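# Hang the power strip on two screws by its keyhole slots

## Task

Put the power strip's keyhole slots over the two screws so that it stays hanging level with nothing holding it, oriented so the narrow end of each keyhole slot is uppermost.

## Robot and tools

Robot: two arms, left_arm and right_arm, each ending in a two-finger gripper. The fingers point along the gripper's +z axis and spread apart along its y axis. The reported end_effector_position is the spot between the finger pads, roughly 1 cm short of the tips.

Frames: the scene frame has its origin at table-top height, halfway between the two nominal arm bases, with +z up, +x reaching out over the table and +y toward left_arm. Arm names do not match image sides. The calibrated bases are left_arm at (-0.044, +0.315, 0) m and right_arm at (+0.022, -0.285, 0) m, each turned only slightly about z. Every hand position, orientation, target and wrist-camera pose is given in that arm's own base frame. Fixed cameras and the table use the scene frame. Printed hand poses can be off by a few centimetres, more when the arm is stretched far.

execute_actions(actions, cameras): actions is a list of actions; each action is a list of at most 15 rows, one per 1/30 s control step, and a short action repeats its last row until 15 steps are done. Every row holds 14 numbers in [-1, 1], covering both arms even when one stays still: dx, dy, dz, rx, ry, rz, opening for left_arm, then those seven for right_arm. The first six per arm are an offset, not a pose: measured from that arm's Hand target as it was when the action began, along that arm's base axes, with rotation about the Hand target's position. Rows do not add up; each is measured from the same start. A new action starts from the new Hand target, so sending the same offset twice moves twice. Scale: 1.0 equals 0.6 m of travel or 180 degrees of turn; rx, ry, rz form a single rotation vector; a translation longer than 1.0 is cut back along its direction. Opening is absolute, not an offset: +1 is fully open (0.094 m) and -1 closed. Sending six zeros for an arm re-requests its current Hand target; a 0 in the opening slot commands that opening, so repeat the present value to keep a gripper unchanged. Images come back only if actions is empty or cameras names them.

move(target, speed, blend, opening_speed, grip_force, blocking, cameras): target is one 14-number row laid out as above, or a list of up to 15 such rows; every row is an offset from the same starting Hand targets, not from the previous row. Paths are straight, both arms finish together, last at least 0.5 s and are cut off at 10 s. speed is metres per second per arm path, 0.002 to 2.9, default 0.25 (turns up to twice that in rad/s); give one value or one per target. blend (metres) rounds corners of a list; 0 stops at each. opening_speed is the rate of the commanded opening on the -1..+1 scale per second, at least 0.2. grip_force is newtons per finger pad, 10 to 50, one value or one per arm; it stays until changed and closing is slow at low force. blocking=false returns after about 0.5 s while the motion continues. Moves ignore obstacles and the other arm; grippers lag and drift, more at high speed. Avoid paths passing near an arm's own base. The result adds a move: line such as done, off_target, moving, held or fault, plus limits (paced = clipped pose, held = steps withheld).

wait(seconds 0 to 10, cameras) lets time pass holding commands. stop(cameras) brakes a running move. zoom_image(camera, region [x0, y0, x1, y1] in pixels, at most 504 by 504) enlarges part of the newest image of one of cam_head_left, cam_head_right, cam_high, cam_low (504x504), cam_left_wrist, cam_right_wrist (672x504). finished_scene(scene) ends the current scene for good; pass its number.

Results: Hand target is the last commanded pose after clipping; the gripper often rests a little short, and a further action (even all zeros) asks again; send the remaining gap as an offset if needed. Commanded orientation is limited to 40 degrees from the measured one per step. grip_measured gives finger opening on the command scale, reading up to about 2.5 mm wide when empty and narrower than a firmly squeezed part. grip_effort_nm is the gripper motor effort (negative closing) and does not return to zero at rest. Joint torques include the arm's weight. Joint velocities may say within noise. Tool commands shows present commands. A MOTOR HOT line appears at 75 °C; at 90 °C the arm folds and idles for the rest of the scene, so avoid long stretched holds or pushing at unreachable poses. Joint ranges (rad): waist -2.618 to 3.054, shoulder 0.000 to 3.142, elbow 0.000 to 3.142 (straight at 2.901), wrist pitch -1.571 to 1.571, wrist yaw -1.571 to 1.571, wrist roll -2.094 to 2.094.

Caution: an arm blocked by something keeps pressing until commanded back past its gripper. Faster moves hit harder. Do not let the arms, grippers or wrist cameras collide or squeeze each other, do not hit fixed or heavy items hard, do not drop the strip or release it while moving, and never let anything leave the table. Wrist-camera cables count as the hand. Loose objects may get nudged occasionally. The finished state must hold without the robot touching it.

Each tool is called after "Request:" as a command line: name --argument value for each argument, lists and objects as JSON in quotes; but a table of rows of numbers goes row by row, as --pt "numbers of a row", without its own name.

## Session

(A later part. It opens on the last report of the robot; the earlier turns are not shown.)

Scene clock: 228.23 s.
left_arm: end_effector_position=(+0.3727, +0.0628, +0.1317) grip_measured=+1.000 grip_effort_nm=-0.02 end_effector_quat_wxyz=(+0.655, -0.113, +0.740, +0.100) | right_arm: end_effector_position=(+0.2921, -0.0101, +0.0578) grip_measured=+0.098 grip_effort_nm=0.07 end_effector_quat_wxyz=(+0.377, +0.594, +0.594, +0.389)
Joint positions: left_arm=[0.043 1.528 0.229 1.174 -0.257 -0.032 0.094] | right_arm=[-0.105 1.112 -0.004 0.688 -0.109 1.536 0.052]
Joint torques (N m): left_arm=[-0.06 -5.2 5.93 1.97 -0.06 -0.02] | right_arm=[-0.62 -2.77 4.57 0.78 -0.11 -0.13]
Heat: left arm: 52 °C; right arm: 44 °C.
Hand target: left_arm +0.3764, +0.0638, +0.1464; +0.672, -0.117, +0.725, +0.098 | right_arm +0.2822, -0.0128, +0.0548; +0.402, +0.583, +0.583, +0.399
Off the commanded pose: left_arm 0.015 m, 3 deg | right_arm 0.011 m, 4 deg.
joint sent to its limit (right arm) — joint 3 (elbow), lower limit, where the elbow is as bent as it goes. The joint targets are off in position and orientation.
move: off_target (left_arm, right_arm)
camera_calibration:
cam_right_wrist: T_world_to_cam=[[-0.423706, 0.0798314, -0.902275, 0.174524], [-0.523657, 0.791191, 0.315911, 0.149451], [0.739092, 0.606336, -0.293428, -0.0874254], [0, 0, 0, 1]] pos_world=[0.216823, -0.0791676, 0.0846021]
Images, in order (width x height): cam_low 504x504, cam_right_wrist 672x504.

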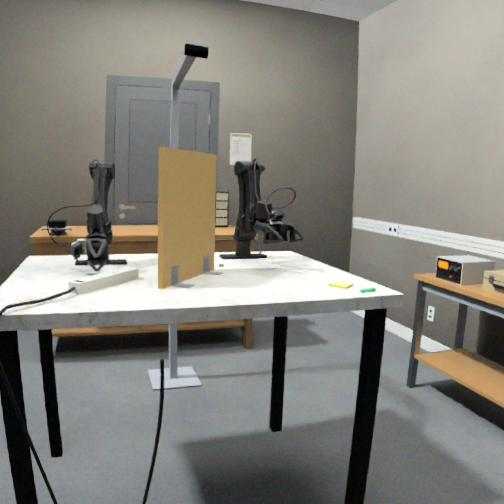

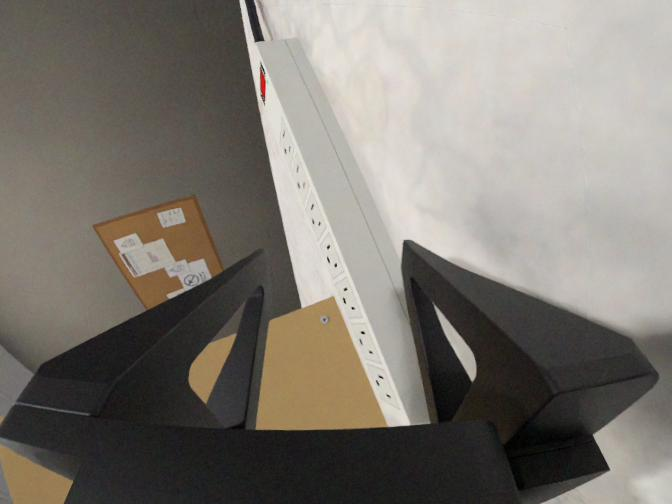

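Request:
move --pt "0 0 0 0 0 0 1 -0.06 0 0.05 0 0.05 0 0.1" --pt "0 0 0 0 0 0 1 -0.06 0 0.2 0 0.25 0 0.1" --speed 0.12 --cameras '["cam_high","cam_right_wrist"]'

Request:
zoom_image --camera "cam_high" --region '[220, 280, 360, 420]'

Scene clock: 244.83 s.
left_arm: end_effector_position=(+0.3727, +0.0628, +0.1317) grip_measured=+1.000 grip_effort_nm=-0.01 end_effector_quat_wxyz=(+0.655, -0.113, +0.740, +0.100) | right_arm: end_effector_position=(+0.2453, -0.0123, +0.1652) grip_measured=+0.098 grip_effort_nm=0.08 end_effector_quat_wxyz=(+0.140, +0.696, +0.689, +0.149)
Joint positions: left_arm=[0.043 1.528 0.229 1.174 -0.257 -0.032 0.094] | right_arm=[-0.087 1.088 1.017 -1.092 -0.045 1.503 0.052]
Joint torques (N m): left_arm=[-0.06 -5.18 5.94 1.96 -0.06 -0.03] | right_arm=[0.51 -1.62 8.46 0.17 0.06 0]
Heat: left arm: 52 °C; right arm: 44 °C.
Hand target: left_arm +0.3764, +0.0638, +0.1464; +0.672, -0.117, +0.725, +0.098 | right_arm +0.2462, -0.0128, +0.1748; +0.148, +0.691, +0.692, +0.146
Off the commanded pose: left_arm 0.015 m, 3 deg | right_arm 0.010 m, 1 deg.
move: off_target (left_arm)
camera_calibration:
cam_right_wrist: T_world_to_cam=[[-0.918477, 0.0835917, -0.386539, 0.288043], [-0.173617, 0.792952, 0.584024, -0.0374664], [0.355326, 0.603522, -0.713796, 0.143633], [0, 0, 0, 1]] pos_world=[0.207019, -0.0810543, 0.235745]
Images, in order (width x height): cam_high 504x504, cam_right_wrist 672x504.

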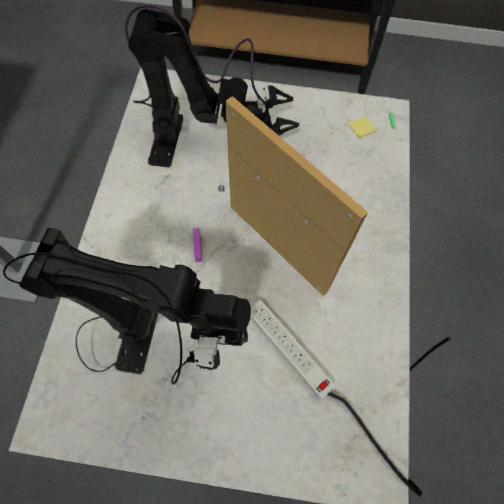

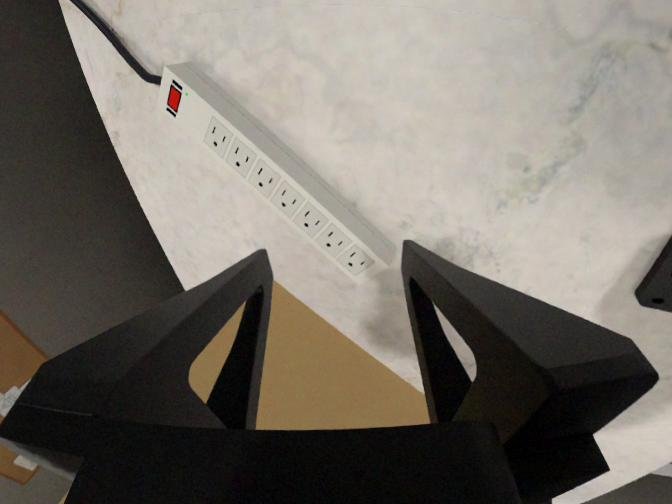

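Scaled by 3.600 from the camera's 504x504 image, which has a finer 720x720 frame.

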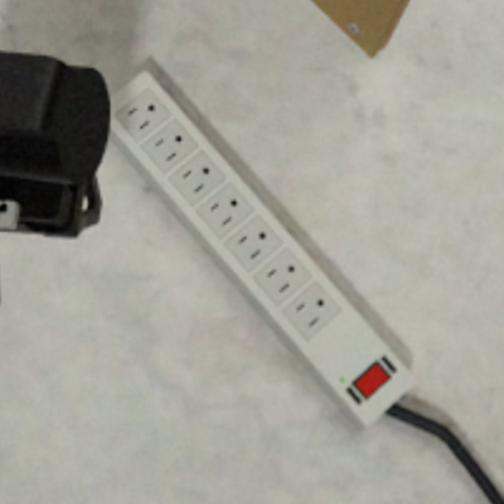

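Request:
move --pt "0 0 0 0 0 0 1 0.1 0.02 0.03 -0.027 0.063 0.13 1" --pt "0 0 0 0 0 0 1 0.215 0.044 -0.05 -0.054 0.126 0.257 1" --speed 0.3 --blend '[0.03,0]' --cameras '["cam_right_wrist"]'

Scene clock: 280.03 s.
left_arm: end_effector_position=(+0.3727, +0.0628, +0.1317) grip_measured=+1.000 grip_effort_nm=-0.02 end_effector_quat_wxyz=(+0.655, -0.113, +0.740, +0.100) | right_arm: end_effector_position=(+0.3698, +0.0151, +0.1402) grip_measured=+0.998 grip_effort_nm=0.07 end_effector_quat_wxyz=(-0.008, +0.368, +0.930, +0.004)
Joint positions: left_arm=[0.043 1.528 0.229 1.174 -0.257 -0.032 0.094] | right_arm=[0.031 1.97 1.844 -1.457 -0.014 0.786 0.094]
Joint torques (N m): left_arm=[-0.05 -5.23 6 1.97 -0.05 -0.01] | right_arm=[0.25 -8.5 7.79 -0.33 0.09 -0.05]
Heat: left arm: 52 °C; right arm: 45 °C.
Hand target: left_arm +0.3764, +0.0638, +0.1464; +0.672, -0.117, +0.725, +0.098 | right_arm +0.3752, +0.0136, +0.1448; +0.001, +0.366, +0.931, +0.000
Off the commanded pose: left_arm 0.015 m, 3 deg | right_arm 0.007 m, 1 deg.
move: off_target (left_arm)
camera_calibration:
cam_right_wrist: T_world_to_cam=[[-0.734948, -0.678027, 0.0114665, 0.278262], [-0.531554, 0.586513, 0.611108, 0.108735], [-0.421073, 0.443037, -0.791464, 0.365432], [0, 0, 0, 1]] pos_world=[0.41618, -0.0370053, 0.219587]
Images, in order (width x height): cam_right_wrist 672x504.

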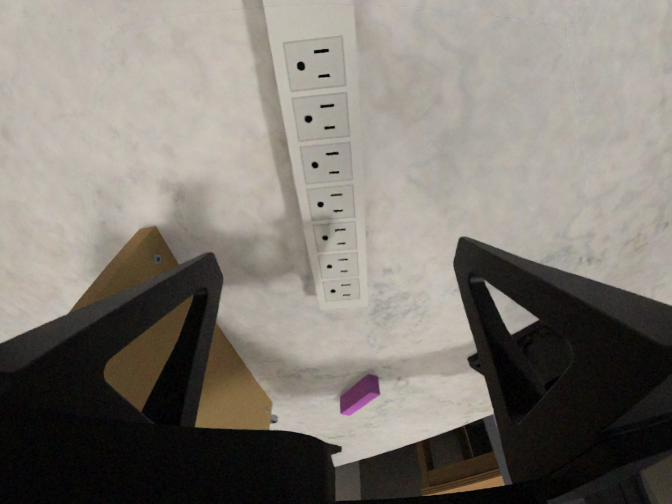

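Request:
move --pt "0 0 0 0 0 0 1 0.005 0 -0.12 0 0 0 1" --pt "0 0 0 0 0 0 1 0.008 0 -0.19 0 0 0 -0.9" --speed 0.15 --opening_speed 1 --cameras '["cam_right_wrist"]'

Scene clock: 293.63 s.
left_arm: end_effector_position=(+0.3727, +0.0628, +0.1317) grip_measured=+1.000 grip_effort_nm=-0.02 end_effector_quat_wxyz=(+0.655, -0.113, +0.740, +0.100) | right_arm: end_effector_position=(+0.3768, +0.0153, +0.0341) grip_measured=-0.052 grip_effort_nm=-1.05 end_effector_quat_wxyz=(-0.006, +0.368, +0.930, +0.005)
Joint positions: left_arm=[0.043 1.528 0.229 1.174 -0.257 -0.032 0.094] | right_arm=[0.031 2.03 1.505 -1.053 -0.014 0.784 0.045]
Joint torques (N m): left_arm=[-0.03 -5.22 5.98 1.98 -0.06 -0.03] | right_arm=[0.25 -9.16 5 -0.1 0.06 -0.04]
Heat: left arm: 52 °C; right arm: 45 °C.
Hand target: left_arm +0.3764, +0.0638, +0.1464; +0.672, -0.117, +0.725, +0.098 | right_arm +0.3800, +0.0136, +0.0308; +0.001, +0.366, +0.931, +0.000
Off the commanded pose: left_arm 0.015 m, 3 deg | right_arm 0.005 m, 1 deg.
move: off_target (left_arm)
camera_calibration:
cam_right_wrist: T_world_to_cam=[[-0.733925, -0.679185, 0.00785613, 0.284605], [-0.535354, 0.585542, 0.608717, 0.178788], [-0.418032, 0.442547, -0.793348, 0.283173], [0, 0, 0, 1]] pos_world=[0.422969, -0.0367058, 0.113587]
Images, in order (width x height): cam_right_wrist 672x504.

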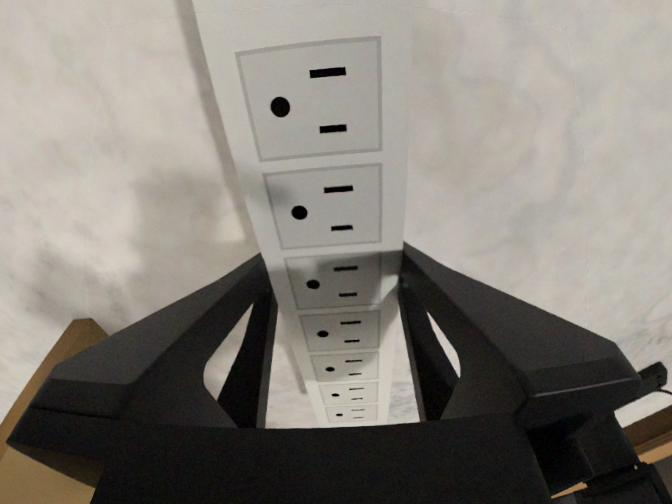

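Request:
move --pt "0 0 0 0 0 0 1 0 0 0 0 0 0 0.2" --pt "0 0 0 0 0 0 1 0 0 -0.025 0 0 0 -0.9" --pt "0 0 0 0 0 0 1 0 0 0.28 0 0 0 -0.9" --speed 0.15 --opening_speed 1 --cameras '["cam_right_wrist","cam_low","cam_high"]'

Scene clock: 309.33 s.
left_arm: end_effector_position=(+0.3727, +0.0628, +0.1317) grip_measured=+1.000 grip_effort_nm=-0.01 end_effector_quat_wxyz=(+0.655, -0.113, +0.740, +0.100) | right_arm: end_effector_position=(+0.3775, +0.0128, +0.1636) grip_measured=-0.049 grip_effort_nm=-1.05 end_effector_quat_wxyz=(-0.005, +0.366, +0.931, +0.003)
Joint positions: left_arm=[0.043 1.528 0.229 1.174 -0.257 -0.032 0.094] | right_arm=[0.027 2.017 2.007 -1.567 -0.009 0.776 0.045]
Joint torques (N m): left_arm=[-0.06 -5.18 5.97 1.97 -0.06 -0.02] | right_arm=[0.35 -15.83 8.61 -0.35 0.02 0.02]
Heat: left arm: 52 °C; right arm: 44 °C.
Hand target: left_arm +0.3764, +0.0638, +0.1464; +0.672, -0.117, +0.725, +0.098 | right_arm +0.3800, +0.0136, +0.1988; +0.001, +0.366, +0.931, +0.000
Off the commanded pose: left_arm 0.015 m, 3 deg | right_arm 0.035 m, 1 deg.
joint sent to its limit (right arm) — joint 4 (wrist pitch), lower limit. The joint targets are off in position and orientation.
move: off_target (left_arm, right_arm)
camera_calibration:
cam_right_wrist: T_world_to_cam=[[-0.731853, -0.681377, 0.0108207, 0.281142], [-0.537257, 0.58668, 0.605939, 0.102894], [-0.419221, 0.437644, -0.795438, 0.388193], [0, 0, 0, 1]] pos_world=[0.423773, -0.0386928, 0.243394]
Images, in order (width x height): cam_high 504x504, cam_low 504x504, cam_right_wrist 672x504.

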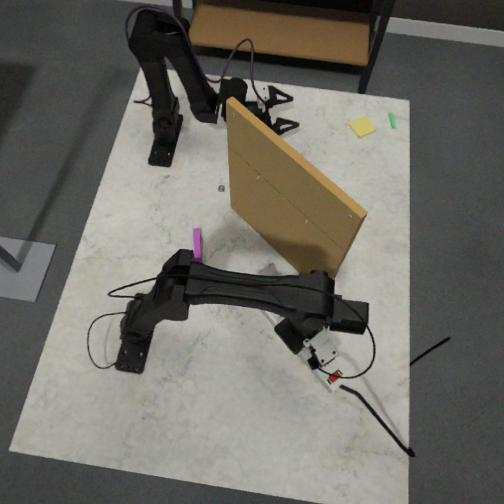

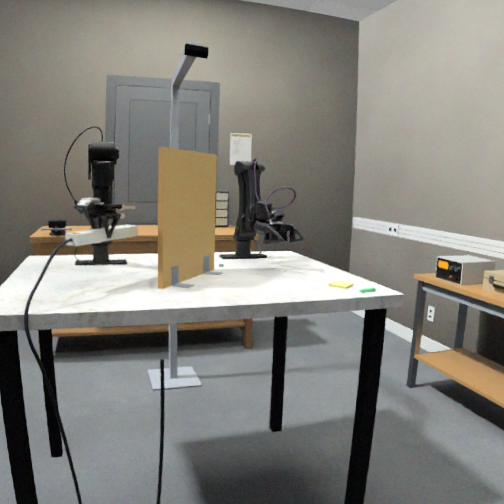

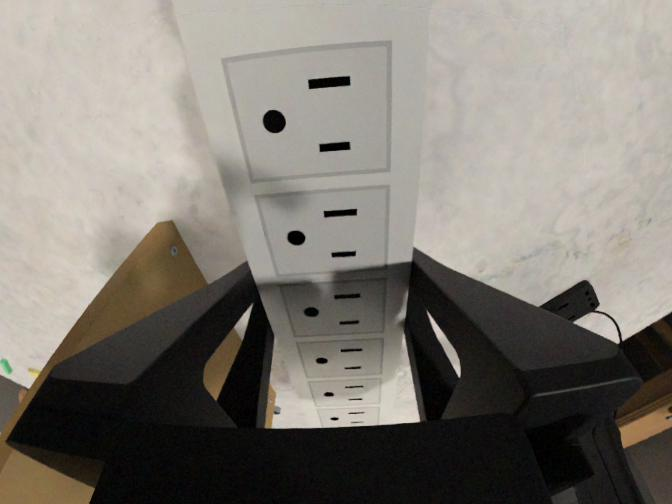

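Request:
move --pt "0 0 0 0 0 0 1 -0.13 -0.12 0.05 0 0 0.25 -0.9" --pt "0 0 0 0 0 0 1 -0.13 -0.12 0.05 0 0 0.53 -0.9" --speed 0.3 --blend '[0.03,0]' --cameras '["cam_high"]'

Scene clock: 324.00 s.
left_arm: end_effector_position=(+0.3727, +0.0628, +0.1317) grip_measured=+1.000 grip_effort_nm=-0.02 end_effector_quat_wxyz=(+0.655, -0.113, +0.740, +0.100) | right_arm: end_effector_position=(+0.3099, -0.0687, +0.2124) grip_measured=-0.049 grip_effort_nm=-1.05 end_effector_quat_wxyz=(+0.028, -0.412, +0.909, -0.045)
Joint positions: left_arm=[0.043 1.528 0.229 1.174 -0.257 -0.032 0.094] | right_arm=[-0.199 1.701 1.789 -1.561 0.04 -1.052 0.045]
Joint torques (N m): left_arm=[0.03 -5.22 6 1.97 -0.06 -0.02] | right_arm=[-0.03 -11.97 5.34 -0.24 -0.32 -0.53]
Heat: left arm: 52 °C; right arm: 45 °C.
Hand target: left_arm +0.3764, +0.0638, +0.1464; +0.672, -0.117, +0.725, +0.098 | right_arm +0.3020, -0.0584, +0.2288; +0.001, -0.442, +0.897, +0.000
Off the commanded pose: left_arm 0.015 m, 3 deg | right_arm 0.021 m, 7 deg.
joint sent to its limit (right arm) — joint 4 (wrist pitch), lower limit. The joint targets are off in position and orientation.
move: off_target (left_arm, right_arm)
Images, in order (width x height): cam_high 504x504.

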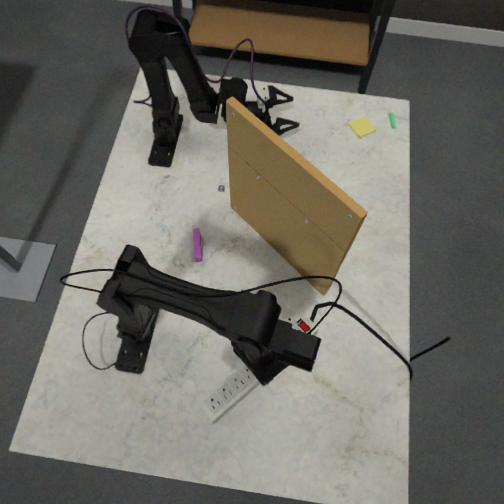

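Request:
move --pt "0 0 0 0 0 0 1 -0.02 0.0 0 0 0 0.25 -0.9" --pt "0 0 0 0 0 0 1 -0.02 0.02 0 0 0 0.51 -0.9" --speed 0.3 --blend '[0.03,0]' --cameras '["cam_high","cam_right_wrist","cam_low"]'

Scene clock: 338.77 s.
left_arm: end_effector_position=(+0.3727, +0.0628, +0.1317) grip_measured=+1.000 grip_effort_nm=-0.02 end_effector_quat_wxyz=(+0.655, -0.113, +0.740, +0.100) | right_arm: end_effector_position=(+0.3295, -0.0562, +0.2248) grip_measured=-0.049 grip_effort_nm=-1.05 end_effector_quat_wxyz=(+0.045, +0.814, -0.559, +0.151)
Joint positions: left_arm=[0.043 1.528 0.229 1.174 -0.257 -0.032 0.094] | right_arm=[-0.045 1.652 1.748 -1.452 0.236 -2.008 0.045]
Joint torques (N m): left_arm=[-0.12 -5.18 5.94 1.97 -0.07 -0.02] | right_arm=[1.09 -10.91 4.46 -0.95 0 -0.79]
Heat: left arm: 52 °C; right arm: 44 °C.
Hand target: left_arm +0.3764, +0.0638, +0.1464; +0.672, -0.117, +0.725, +0.098 | right_arm +0.2900, -0.0464, +0.2288; +0.000, +0.952, -0.307, -0.001
Off the commanded pose: left_arm 0.015 m, 3 deg | right_arm 0.041 m, 38 deg.
joint sent to its limit (right arm) — joint 4 (wrist pitch), lower limit; joint 6 (wrist roll), lower limit. The joint targets are off in position and orientation.
move: off_target (left_arm, right_arm)
camera_calibration:
cam_right_wrist: T_world_to_cam=[[0.942774, 0.307845, 0.128096, -0.324284], [0.0861234, -0.595962, 0.798381, -0.234616], [0.322118, -0.741661, -0.58837, 0.0899209], [0, 0, 0, 1]] pos_world=[0.296968, 0.0266981, 0.281759]
Images, in order (width x height): cam_high 504x504, cam_low 504x504, cam_right_wrist 672x504.

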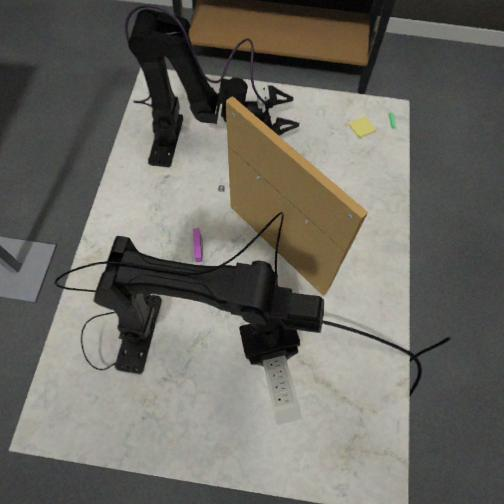

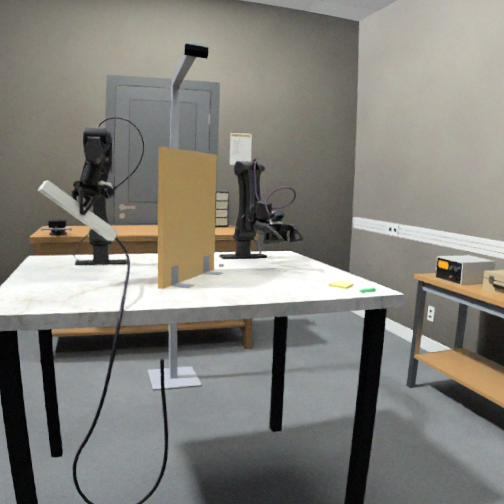

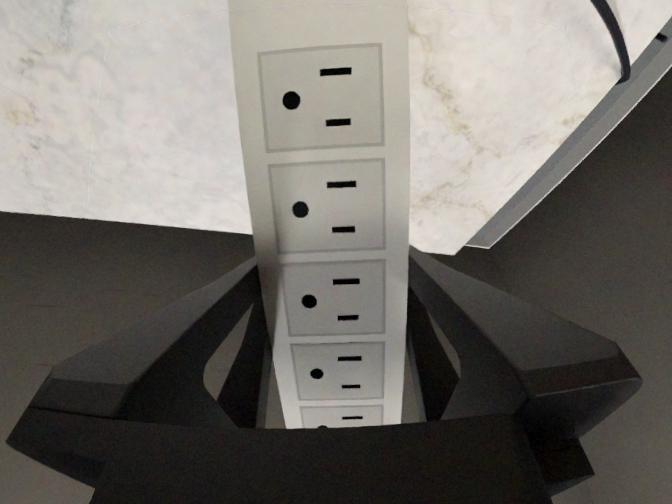

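Request:
move --pt "0 0 0 0 0 0 1 -0.05 0.1 0.07 0.2 -0.15 0 -0.9" --pt "0 0 0 0 0 0 1 -0.05 0.22 0.07 0.403 -0.296 0 -0.9" --speed 0.2 --blend '[0.03,0]' --cameras '["cam_high","cam_right_wrist","cam_low","cam_head_right"]'

Scene clock: 359.77 s.
left_arm: end_effector_position=(+0.3727, +0.0628, +0.1317) grip_measured=+1.000 grip_effort_nm=-0.02 end_effector_quat_wxyz=(+0.655, -0.113, +0.740, +0.100) | right_arm: end_effector_position=(+0.2838, +0.0575, +0.2481) grip_measured=-0.049 grip_effort_nm=-1.05 end_effector_quat_wxyz=(+0.627, -0.673, +0.298, -0.255)
Joint positions: left_arm=[0.043 1.528 0.229 1.174 -0.257 -0.032 0.094] | right_arm=[-0.417 0.878 0.467 0.189 -1.175 -1.746 0.045]
Joint torques (N m): left_arm=[-0.1 -5.2 5.94 1.98 -0.08 -0.02] | right_arm=[1.83 -3.07 6.53 1.45 -1.44 0.45]
Heat: left arm: 52 °C; right arm: 43 °C.
Hand target: left_arm +0.3764, +0.0638, +0.1464; +0.672, -0.117, +0.725, +0.098 | right_arm +0.2600, +0.0856, +0.2708; +0.671, -0.673, +0.217, -0.223
Off the commanded pose: left_arm 0.015 m, 3 deg | right_arm 0.043 m, 11 deg.
move: off_target (left_arm, right_arm)
camera_calibration:
cam_right_wrist: T_world_to_cam=[[0.122541, -0.0229166, 0.992199, -0.281771], [0.120275, -0.992022, -0.037767, 0.0389872], [0.985149, 0.123964, -0.118807, -0.151868], [0, 0, 0, 1]] pos_world=[0.179452, 0.0510451, 0.263002]
Images, in order (width x height): cam_head_right 504x504, cam_high 504x504, cam_low 504x504, cam_right_wrist 672x504.

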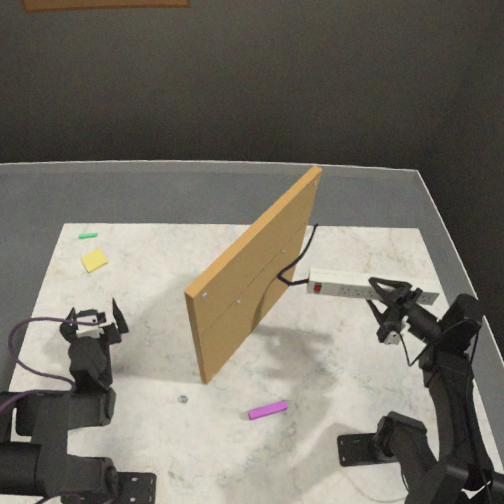

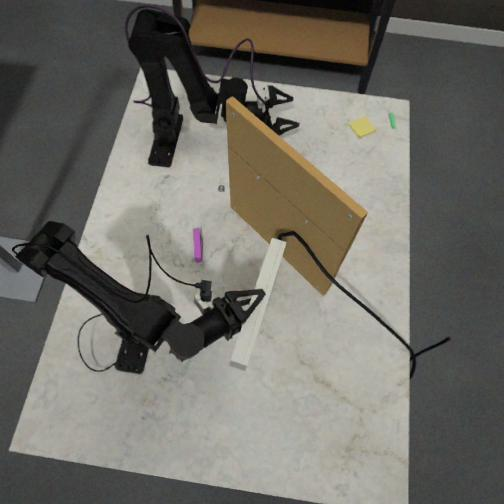

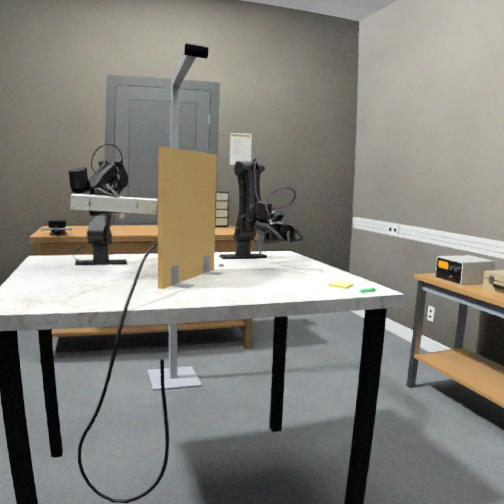

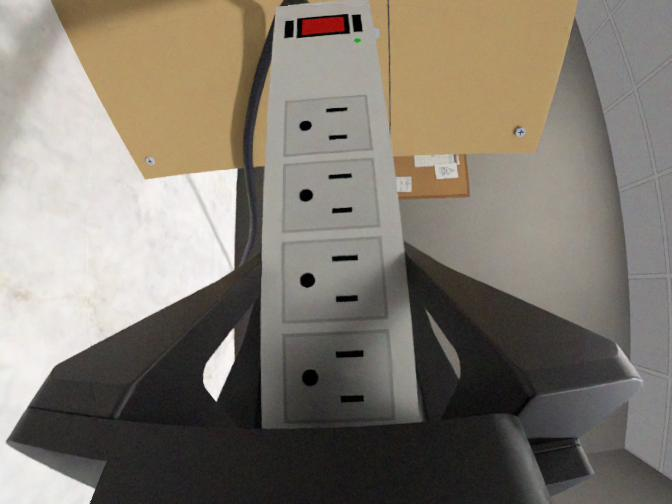

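Request:
zoom_image --camera "cam_head_right" --region '[180, 160, 330, 310]'

Request:
zoom_image --camera "cam_head_left" --region '[190, 160, 340, 310]'

Request:
zoom_image --camera "cam_high" --region '[220, 90, 380, 250]'

Scaled by 3.360 from the camera's 504x504 image, which has a finer 720x720 frame.

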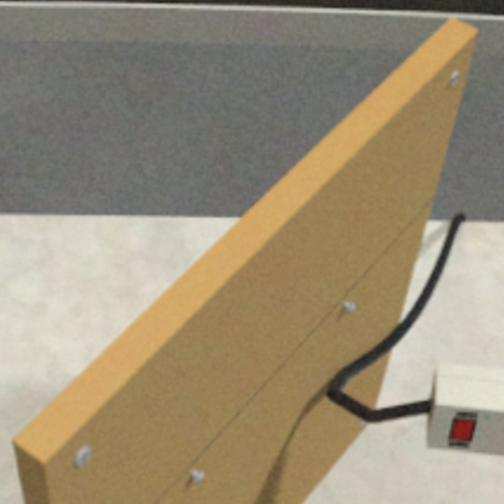

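This scene's latest camera images include none from cam_head_left. They are from: cam_head_right, cam_high, cam_low, cam_right_wrist. cam_head_left's image comes with the result of a call that names it in "cameras".

Scaled by 3.150 from the camera's 504x504 image, which has a finer 720x720 frame.

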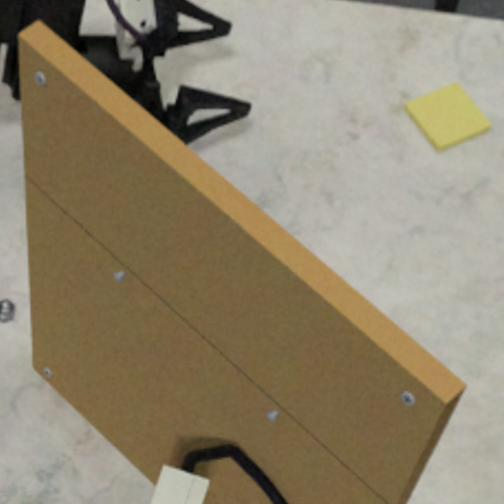

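Request:
move --pt "0 0 0 0 0 0 1 -0.067 0.01 0.19 0 0 0.08 -1" --speed 0.15 --cameras '["cam_high","cam_right_wrist","cam_head_right","cam_low"]'

Scene clock: 414.67 s.
left_arm: end_effector_position=(+0.3727, +0.0628, +0.1317) grip_measured=+1.000 grip_effort_nm=-0.02 end_effector_quat_wxyz=(+0.655, -0.113, +0.740, +0.100) | right_arm: end_effector_position=(+0.2506, +0.0740, +0.3643) grip_measured=-0.049 grip_effort_nm=-1.05 end_effector_quat_wxyz=(+0.675, -0.678, +0.205, -0.206)
Joint positions: left_arm=[0.043 1.528 0.229 1.174 -0.257 -0.032 0.094] | right_arm=[-0.473 0.871 0.815 0.03 -1.454 -1.6 0.045]
Joint torques (N m): left_arm=[-0.08 -5.19 5.93 1.98 -0.05 -0.04] | right_arm=[0.32 -3.12 9.77 0.44 -1.14 0.49]
Heat: left arm: 52 °C; right arm: 43 °C.
Hand target: left_arm +0.3764, +0.0638, +0.1464; +0.672, -0.117, +0.725, +0.098 | right_arm +0.2198, +0.0916, +0.3848; +0.694, -0.695, +0.131, -0.137
Off the commanded pose: left_arm 0.015 m, 3 deg | right_arm 0.041 m, 12 deg.
joint sent to its limit (right arm) — joint 5 (wrist yaw), lower limit. The joint targets are off in position and orientation.
move: off_target (left_arm, right_arm)
camera_calibration:
cam_right_wrist: T_world_to_cam=[[0.0524837, -0.0457719, 0.997572, -0.375221], [0.33283, -0.941032, -0.0606883, 0.0150901], [0.941525, 0.335207, -0.0341546, -0.142963], [0, 0, 0, 1]] pos_world=[0.149274, 0.044948, 0.370343]
Images, in order (width x height): cam_head_right 504x504, cam_high 504x504, cam_low 504x504, cam_right_wrist 672x504.

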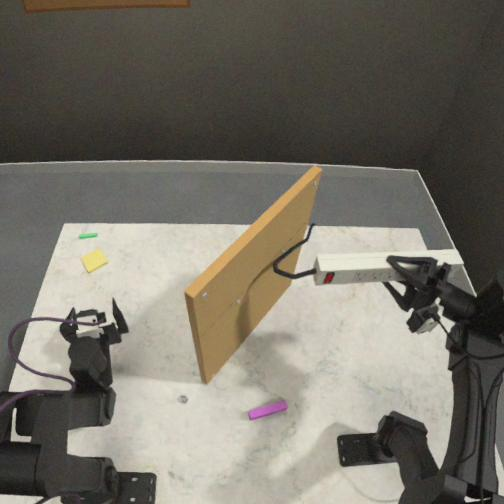

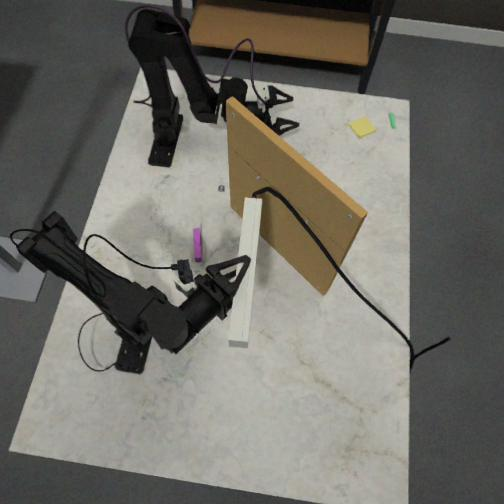

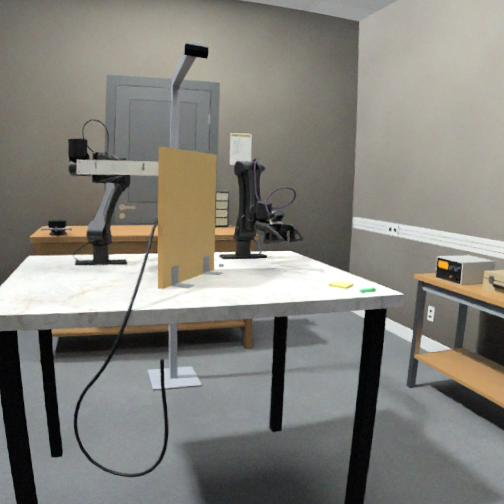

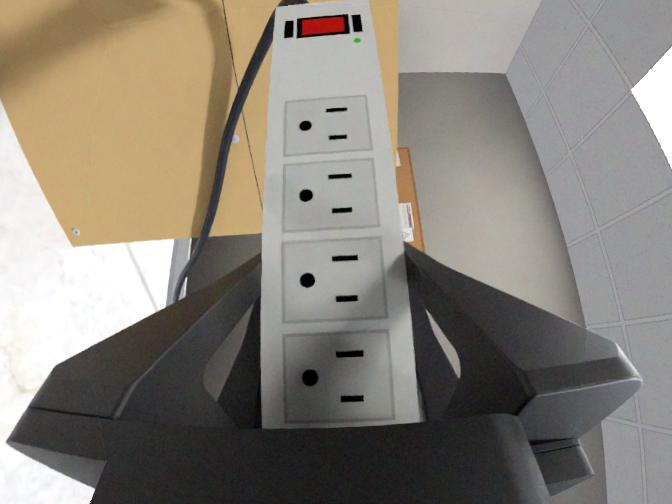

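Request:
move --pt "0 0 0 0 0 0 1 0.135 0.086 0.0 0 0 -0.03 -1" --speed 0.08 --cameras '["cam_high","cam_right_wrist","cam_head_right"]'

Scene clock: 429.77 s.
left_arm: end_effector_position=(+0.3727, +0.0628, +0.1317) grip_measured=+1.000 grip_effort_nm=-0.02 end_effector_quat_wxyz=(+0.655, -0.113, +0.740, +0.100) | right_arm: end_effector_position=(+0.3071, +0.1290, +0.3571) grip_measured=-0.049 grip_effort_nm=-1.05 end_effector_quat_wxyz=(+0.675, -0.689, +0.213, -0.154)
Joint positions: left_arm=[0.043 1.528 0.229 1.174 -0.257 -0.032 0.094] | right_arm=[-0.128 1.086 0.924 0.057 -1.172 -1.592 0.045]
Joint torques (N m): left_arm=[-0.05 -5.24 5.98 1.98 -0.03 -0.03] | right_arm=[2.84 -2.54 9.77 1.29 -0.19 0.1]
Heat: left arm: 53 °C; right arm: 44 °C.
Hand target: left_arm +0.3764, +0.0638, +0.1464; +0.672, -0.117, +0.725, +0.098 | right_arm +0.3008, +0.1432, +0.3848; +0.687, -0.688, +0.163, -0.170
Off the commanded pose: left_arm 0.015 m, 3 deg | right_arm 0.032 m, 6 deg.
move: off_target (left_arm, right_arm)
camera_calibration:
cam_right_wrist: T_world_to_cam=[[0.140895, -0.0489892, 0.988812, -0.392192], [0.384606, -0.917619, -0.100264, 0.0427774], [0.912265, 0.39443, -0.110447, -0.18622], [0, 0, 0, 1]] pos_world=[0.208687, 0.0934909, 0.371526]
Images, in order (width x height): cam_head_right 504x504, cam_high 504x504, cam_right_wrist 672x504.

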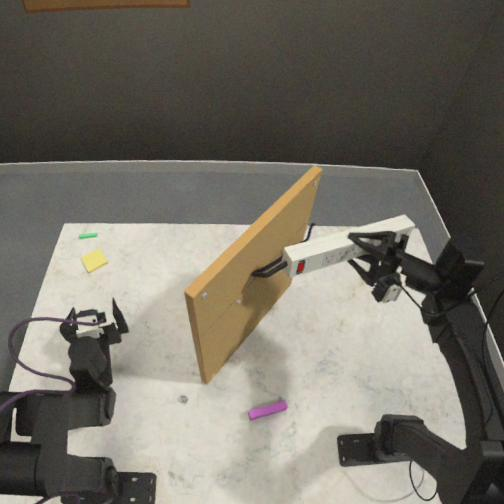

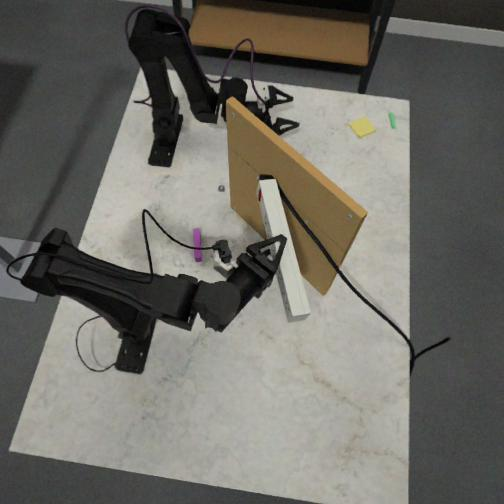

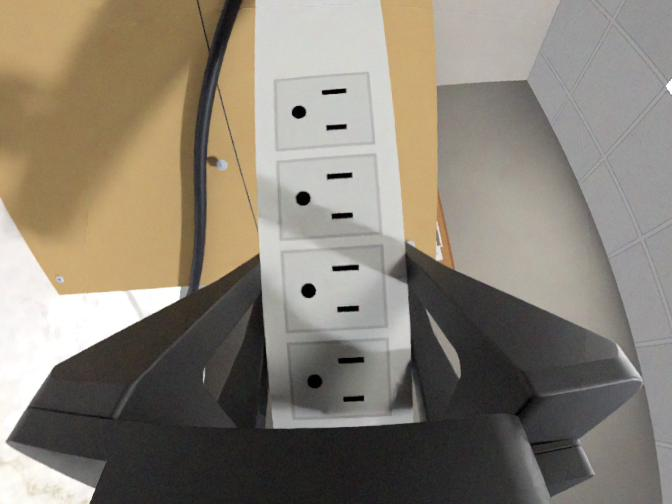

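Request:
move --pt "0 0 0 0 0 0 1 0.133 0.06 0.0 0 0 -0.03 -1" --speed 0.08 --cameras '["cam_high","cam_right_wrist","cam_head_right"]'

Scene clock: 440.93 s.
left_arm: end_effector_position=(+0.3727, +0.0628, +0.1317) grip_measured=+1.000 grip_effort_nm=-0.02 end_effector_quat_wxyz=(+0.655, -0.113, +0.740, +0.100) | right_arm: end_effector_position=(+0.3823, +0.1671, +0.3458) grip_measured=-0.049 grip_effort_nm=-1.05 end_effector_quat_wxyz=(+0.653, -0.697, +0.235, -0.182)
Joint positions: left_arm=[0.043 1.528 0.229 1.174 -0.257 -0.032 0.094] | right_arm=[0.062 1.341 1.077 0.131 -0.907 -1.623 0.045]
Joint torques (N m): left_arm=[-0.03 -5.2 5.97 1.96 -0.06 -0.03] | right_arm=[1.78 -5.03 10.56 1.57 -0.13 0.4]
Heat: left arm: 53 °C; right arm: 46 °C.
Hand target: left_arm +0.3764, +0.0638, +0.1464; +0.672, -0.117, +0.725, +0.098 | right_arm +0.3806, +0.1792, +0.3848; +0.678, -0.680, +0.195, -0.202
Off the commanded pose: left_arm 0.015 m, 3 deg | right_arm 0.041 m, 6 deg.
move: off_target (left_arm, right_arm)
camera_calibration:
cam_right_wrist: T_world_to_cam=[[0.141112, -0.0127301, 0.989912, -0.396236], [0.317803, -0.946413, -0.0574737, 0.0632299], [0.937597, 0.322707, -0.129505, -0.262205], [0, 0, 0, 1]] pos_world=[0.281662, 0.139413, 0.361915]
Images, in order (width x height): cam_head_right 504x504, cam_high 504x504, cam_right_wrist 672x504.

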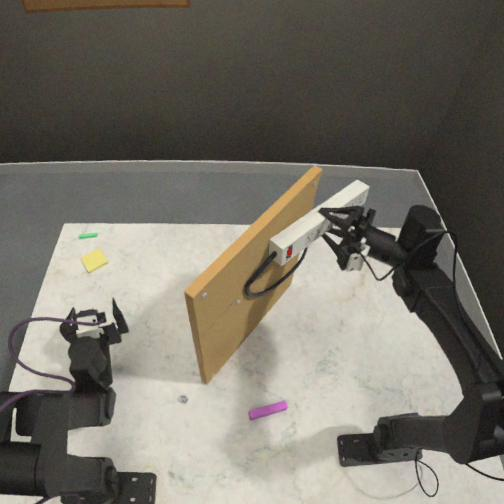

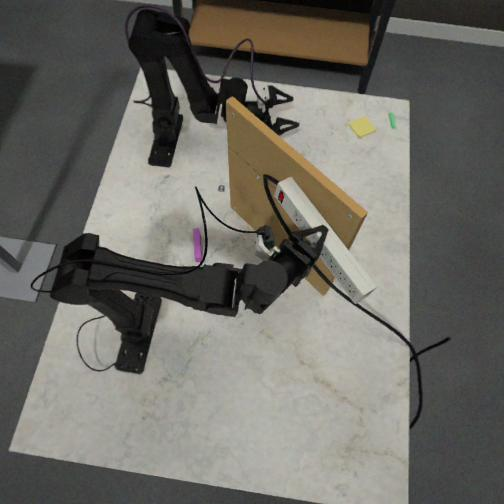

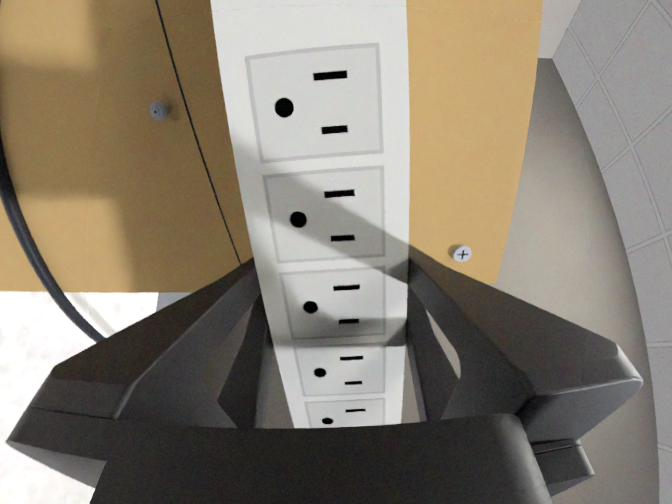

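Request:
zoom_image --camera "cam_high" --region '[250, 165, 390, 305]'

Request:
zoom_image --camera "cam_head_right" --region '[250, 165, 390, 305]'

Scaled by 3.600 from the camera's 504x504 image, which has a finer 720x720 frame.

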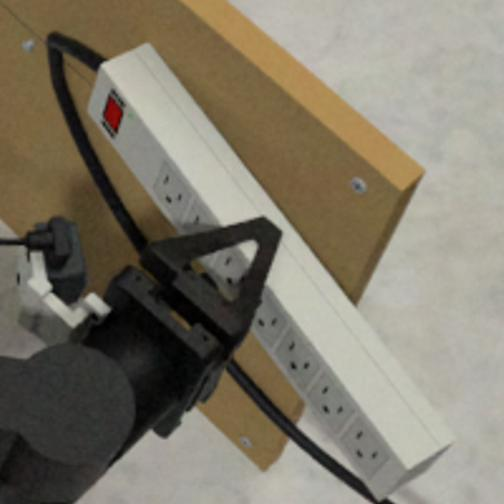

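Scaled by 3.600 from the camera's 504x504 image, which has a finer 720x720 frame.

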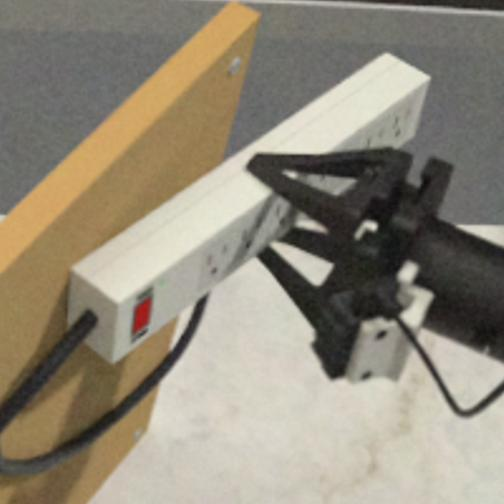

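Request:
move --pt "0 0 0 0 0 0 1 -0.03 -0.04 0 0 0 0 -1" --pt "0 0 0 0 0 0 1 -0.24 0.1 0.0 0.01 -0.03 -0.028 -1" --speed 0.15 --blend '[0.02,0]' --cameras '["cam_high","cam_right_wrist","cam_head_right"]'

Request:
zoom_image --camera "cam_high" --region '[220, 120, 380, 280]'

Scene clock: 504.17 s.
left_arm: end_effector_position=(+0.3727, +0.0628, +0.1317) grip_measured=+1.000 grip_effort_nm=-0.02 end_effector_quat_wxyz=(+0.655, -0.113, +0.740, +0.100) | right_arm: end_effector_position=(+0.2458, +0.2392, +0.3640) grip_measured=-0.049 grip_effort_nm=-1.05 end_effector_quat_wxyz=(+0.660, -0.673, +0.203, -0.265)
Joint positions: left_arm=[0.043 1.528 0.229 1.174 -0.257 -0.032 0.094] | right_arm=[0.63 0.855 0.786 0.082 -0.267 -1.657 0.045]
Joint torques (N m): left_arm=[-0.05 -5.19 5.94 1.97 -0.07 -0.02] | right_arm=[0.57 -3.07 7.17 1.42 -0.08 0.36]
Heat: left arm: 53 °C; right arm: 46 °C.
Hand target: left_arm +0.3764, +0.0638, +0.1464; +0.672, -0.117, +0.725, +0.098 | right_arm +0.2366, +0.2392, +0.3848; +0.687, -0.649, +0.196, -0.260
Off the commanded pose: left_arm 0.015 m, 3 deg | right_arm 0.023 m, 4 deg.
move: off_target (left_arm, right_arm); blend cut to 0.0136 m at target 1
camera_calibration:
cam_right_wrist: T_world_to_cam=[[-0.0291598, -0.00829765, 0.99954, -0.356776], [0.254368, -0.967107, -0.000607682, 0.17576], [0.966668, 0.254233, 0.0303113, -0.204072], [0, 0, 0, 1]] pos_world=[0.142159, 0.2189, 0.362905]
Images, in order (width x height): cam_head_right 504x504, cam_high 504x504, cam_right_wrist 672x504.

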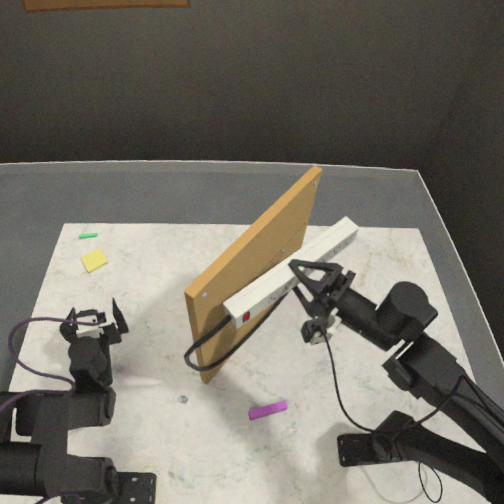

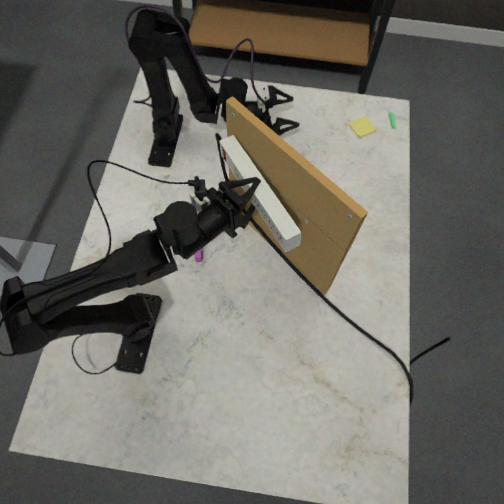

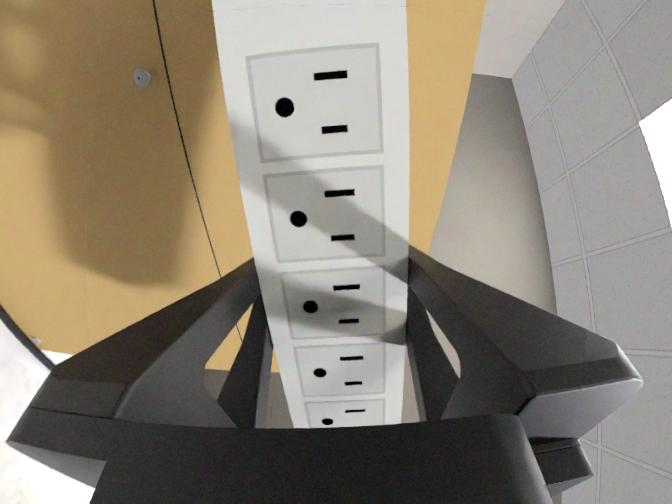

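Scaled by 3.150 from the camera's 504x504 image, which has a finer 720x720 frame.

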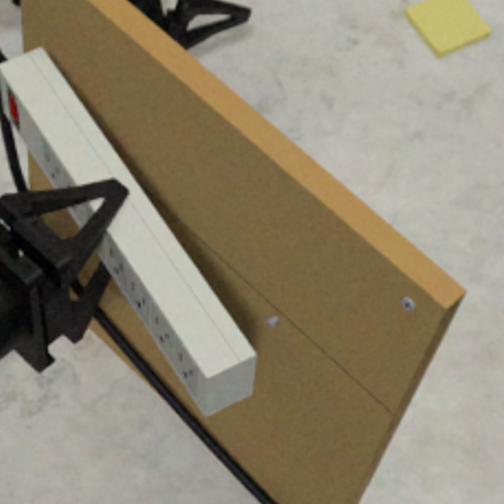

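Request:
move --pt "0 0 0 0 0 0 1 0.08 0.09 0.0 0 0 0 -1" --speed 0.08 --cameras '["cam_high","cam_right_wrist","cam_head_right"]'

Request:
zoom_image --camera "cam_high" --region '[220, 120, 380, 280]'

Scene clock: 524.37 s.
left_arm: end_effector_position=(+0.3727, +0.0628, +0.1317) grip_measured=+1.000 grip_effort_nm=-0.02 end_effector_quat_wxyz=(+0.655, -0.113, +0.740, +0.100) | right_arm: end_effector_position=(+0.2797, +0.2776, +0.3276) grip_measured=-0.049 grip_effort_nm=-1.05 end_effector_quat_wxyz=(-0.630, +0.704, -0.220, +0.241)
Joint positions: left_arm=[0.043 1.528 0.229 1.174 -0.257 -0.032 0.094] | right_arm=[0.677 1.075 0.832 0.153 -0.224 -1.654 0.045]
Joint torques (N m): left_arm=[-0.13 -5.18 5.97 1.98 -0.06 -0.03] | right_arm=[1.51 -0.51 11.6 2.27 0.02 0.3]
Heat: left arm: 53 °C; right arm: 45 °C.
Hand target: left_arm +0.3764, +0.0638, +0.1464; +0.672, -0.117, +0.725, +0.098 | right_arm +0.2846, +0.2932, +0.3848; -0.687, +0.649, -0.196, +0.260
Off the commanded pose: left_arm 0.015 m, 3 deg | right_arm 0.059 m, 10 deg.
move: off_target (left_arm, right_arm)
camera_calibration:
cam_right_wrist: T_world_to_cam=[[0.0548556, 0.054544, 0.997003, -0.359208], [0.26022, -0.964783, 0.0384639, 0.189142], [0.96399, 0.25733, -0.0671172, -0.213663], [0, 0, 0, 1]] pos_world=[0.176455, 0.257056, 0.336516]
Images, in order (width x height): cam_head_right 504x504, cam_high 504x504, cam_right_wrist 672x504.

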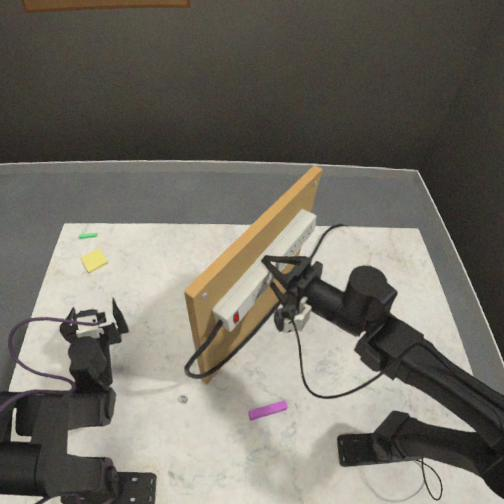

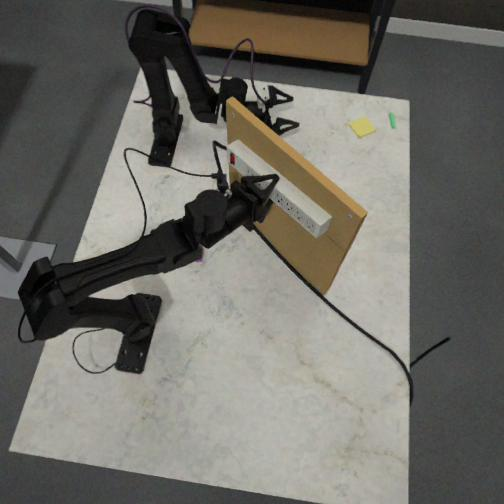

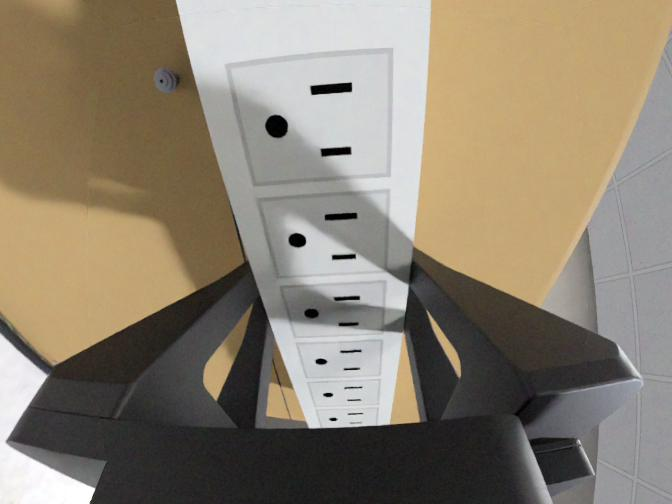

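Scaled by 3.150 from the camera's 504x504 image, which has a finer 720x720 frame.

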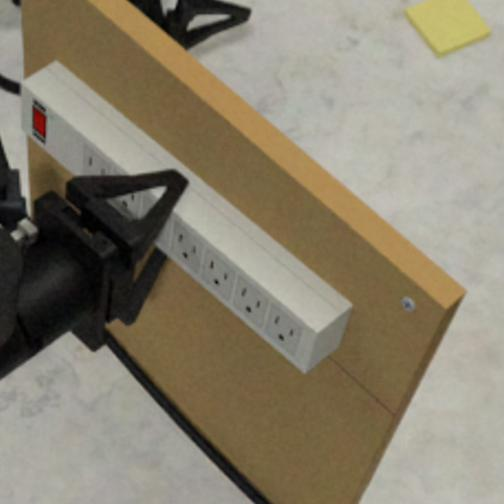

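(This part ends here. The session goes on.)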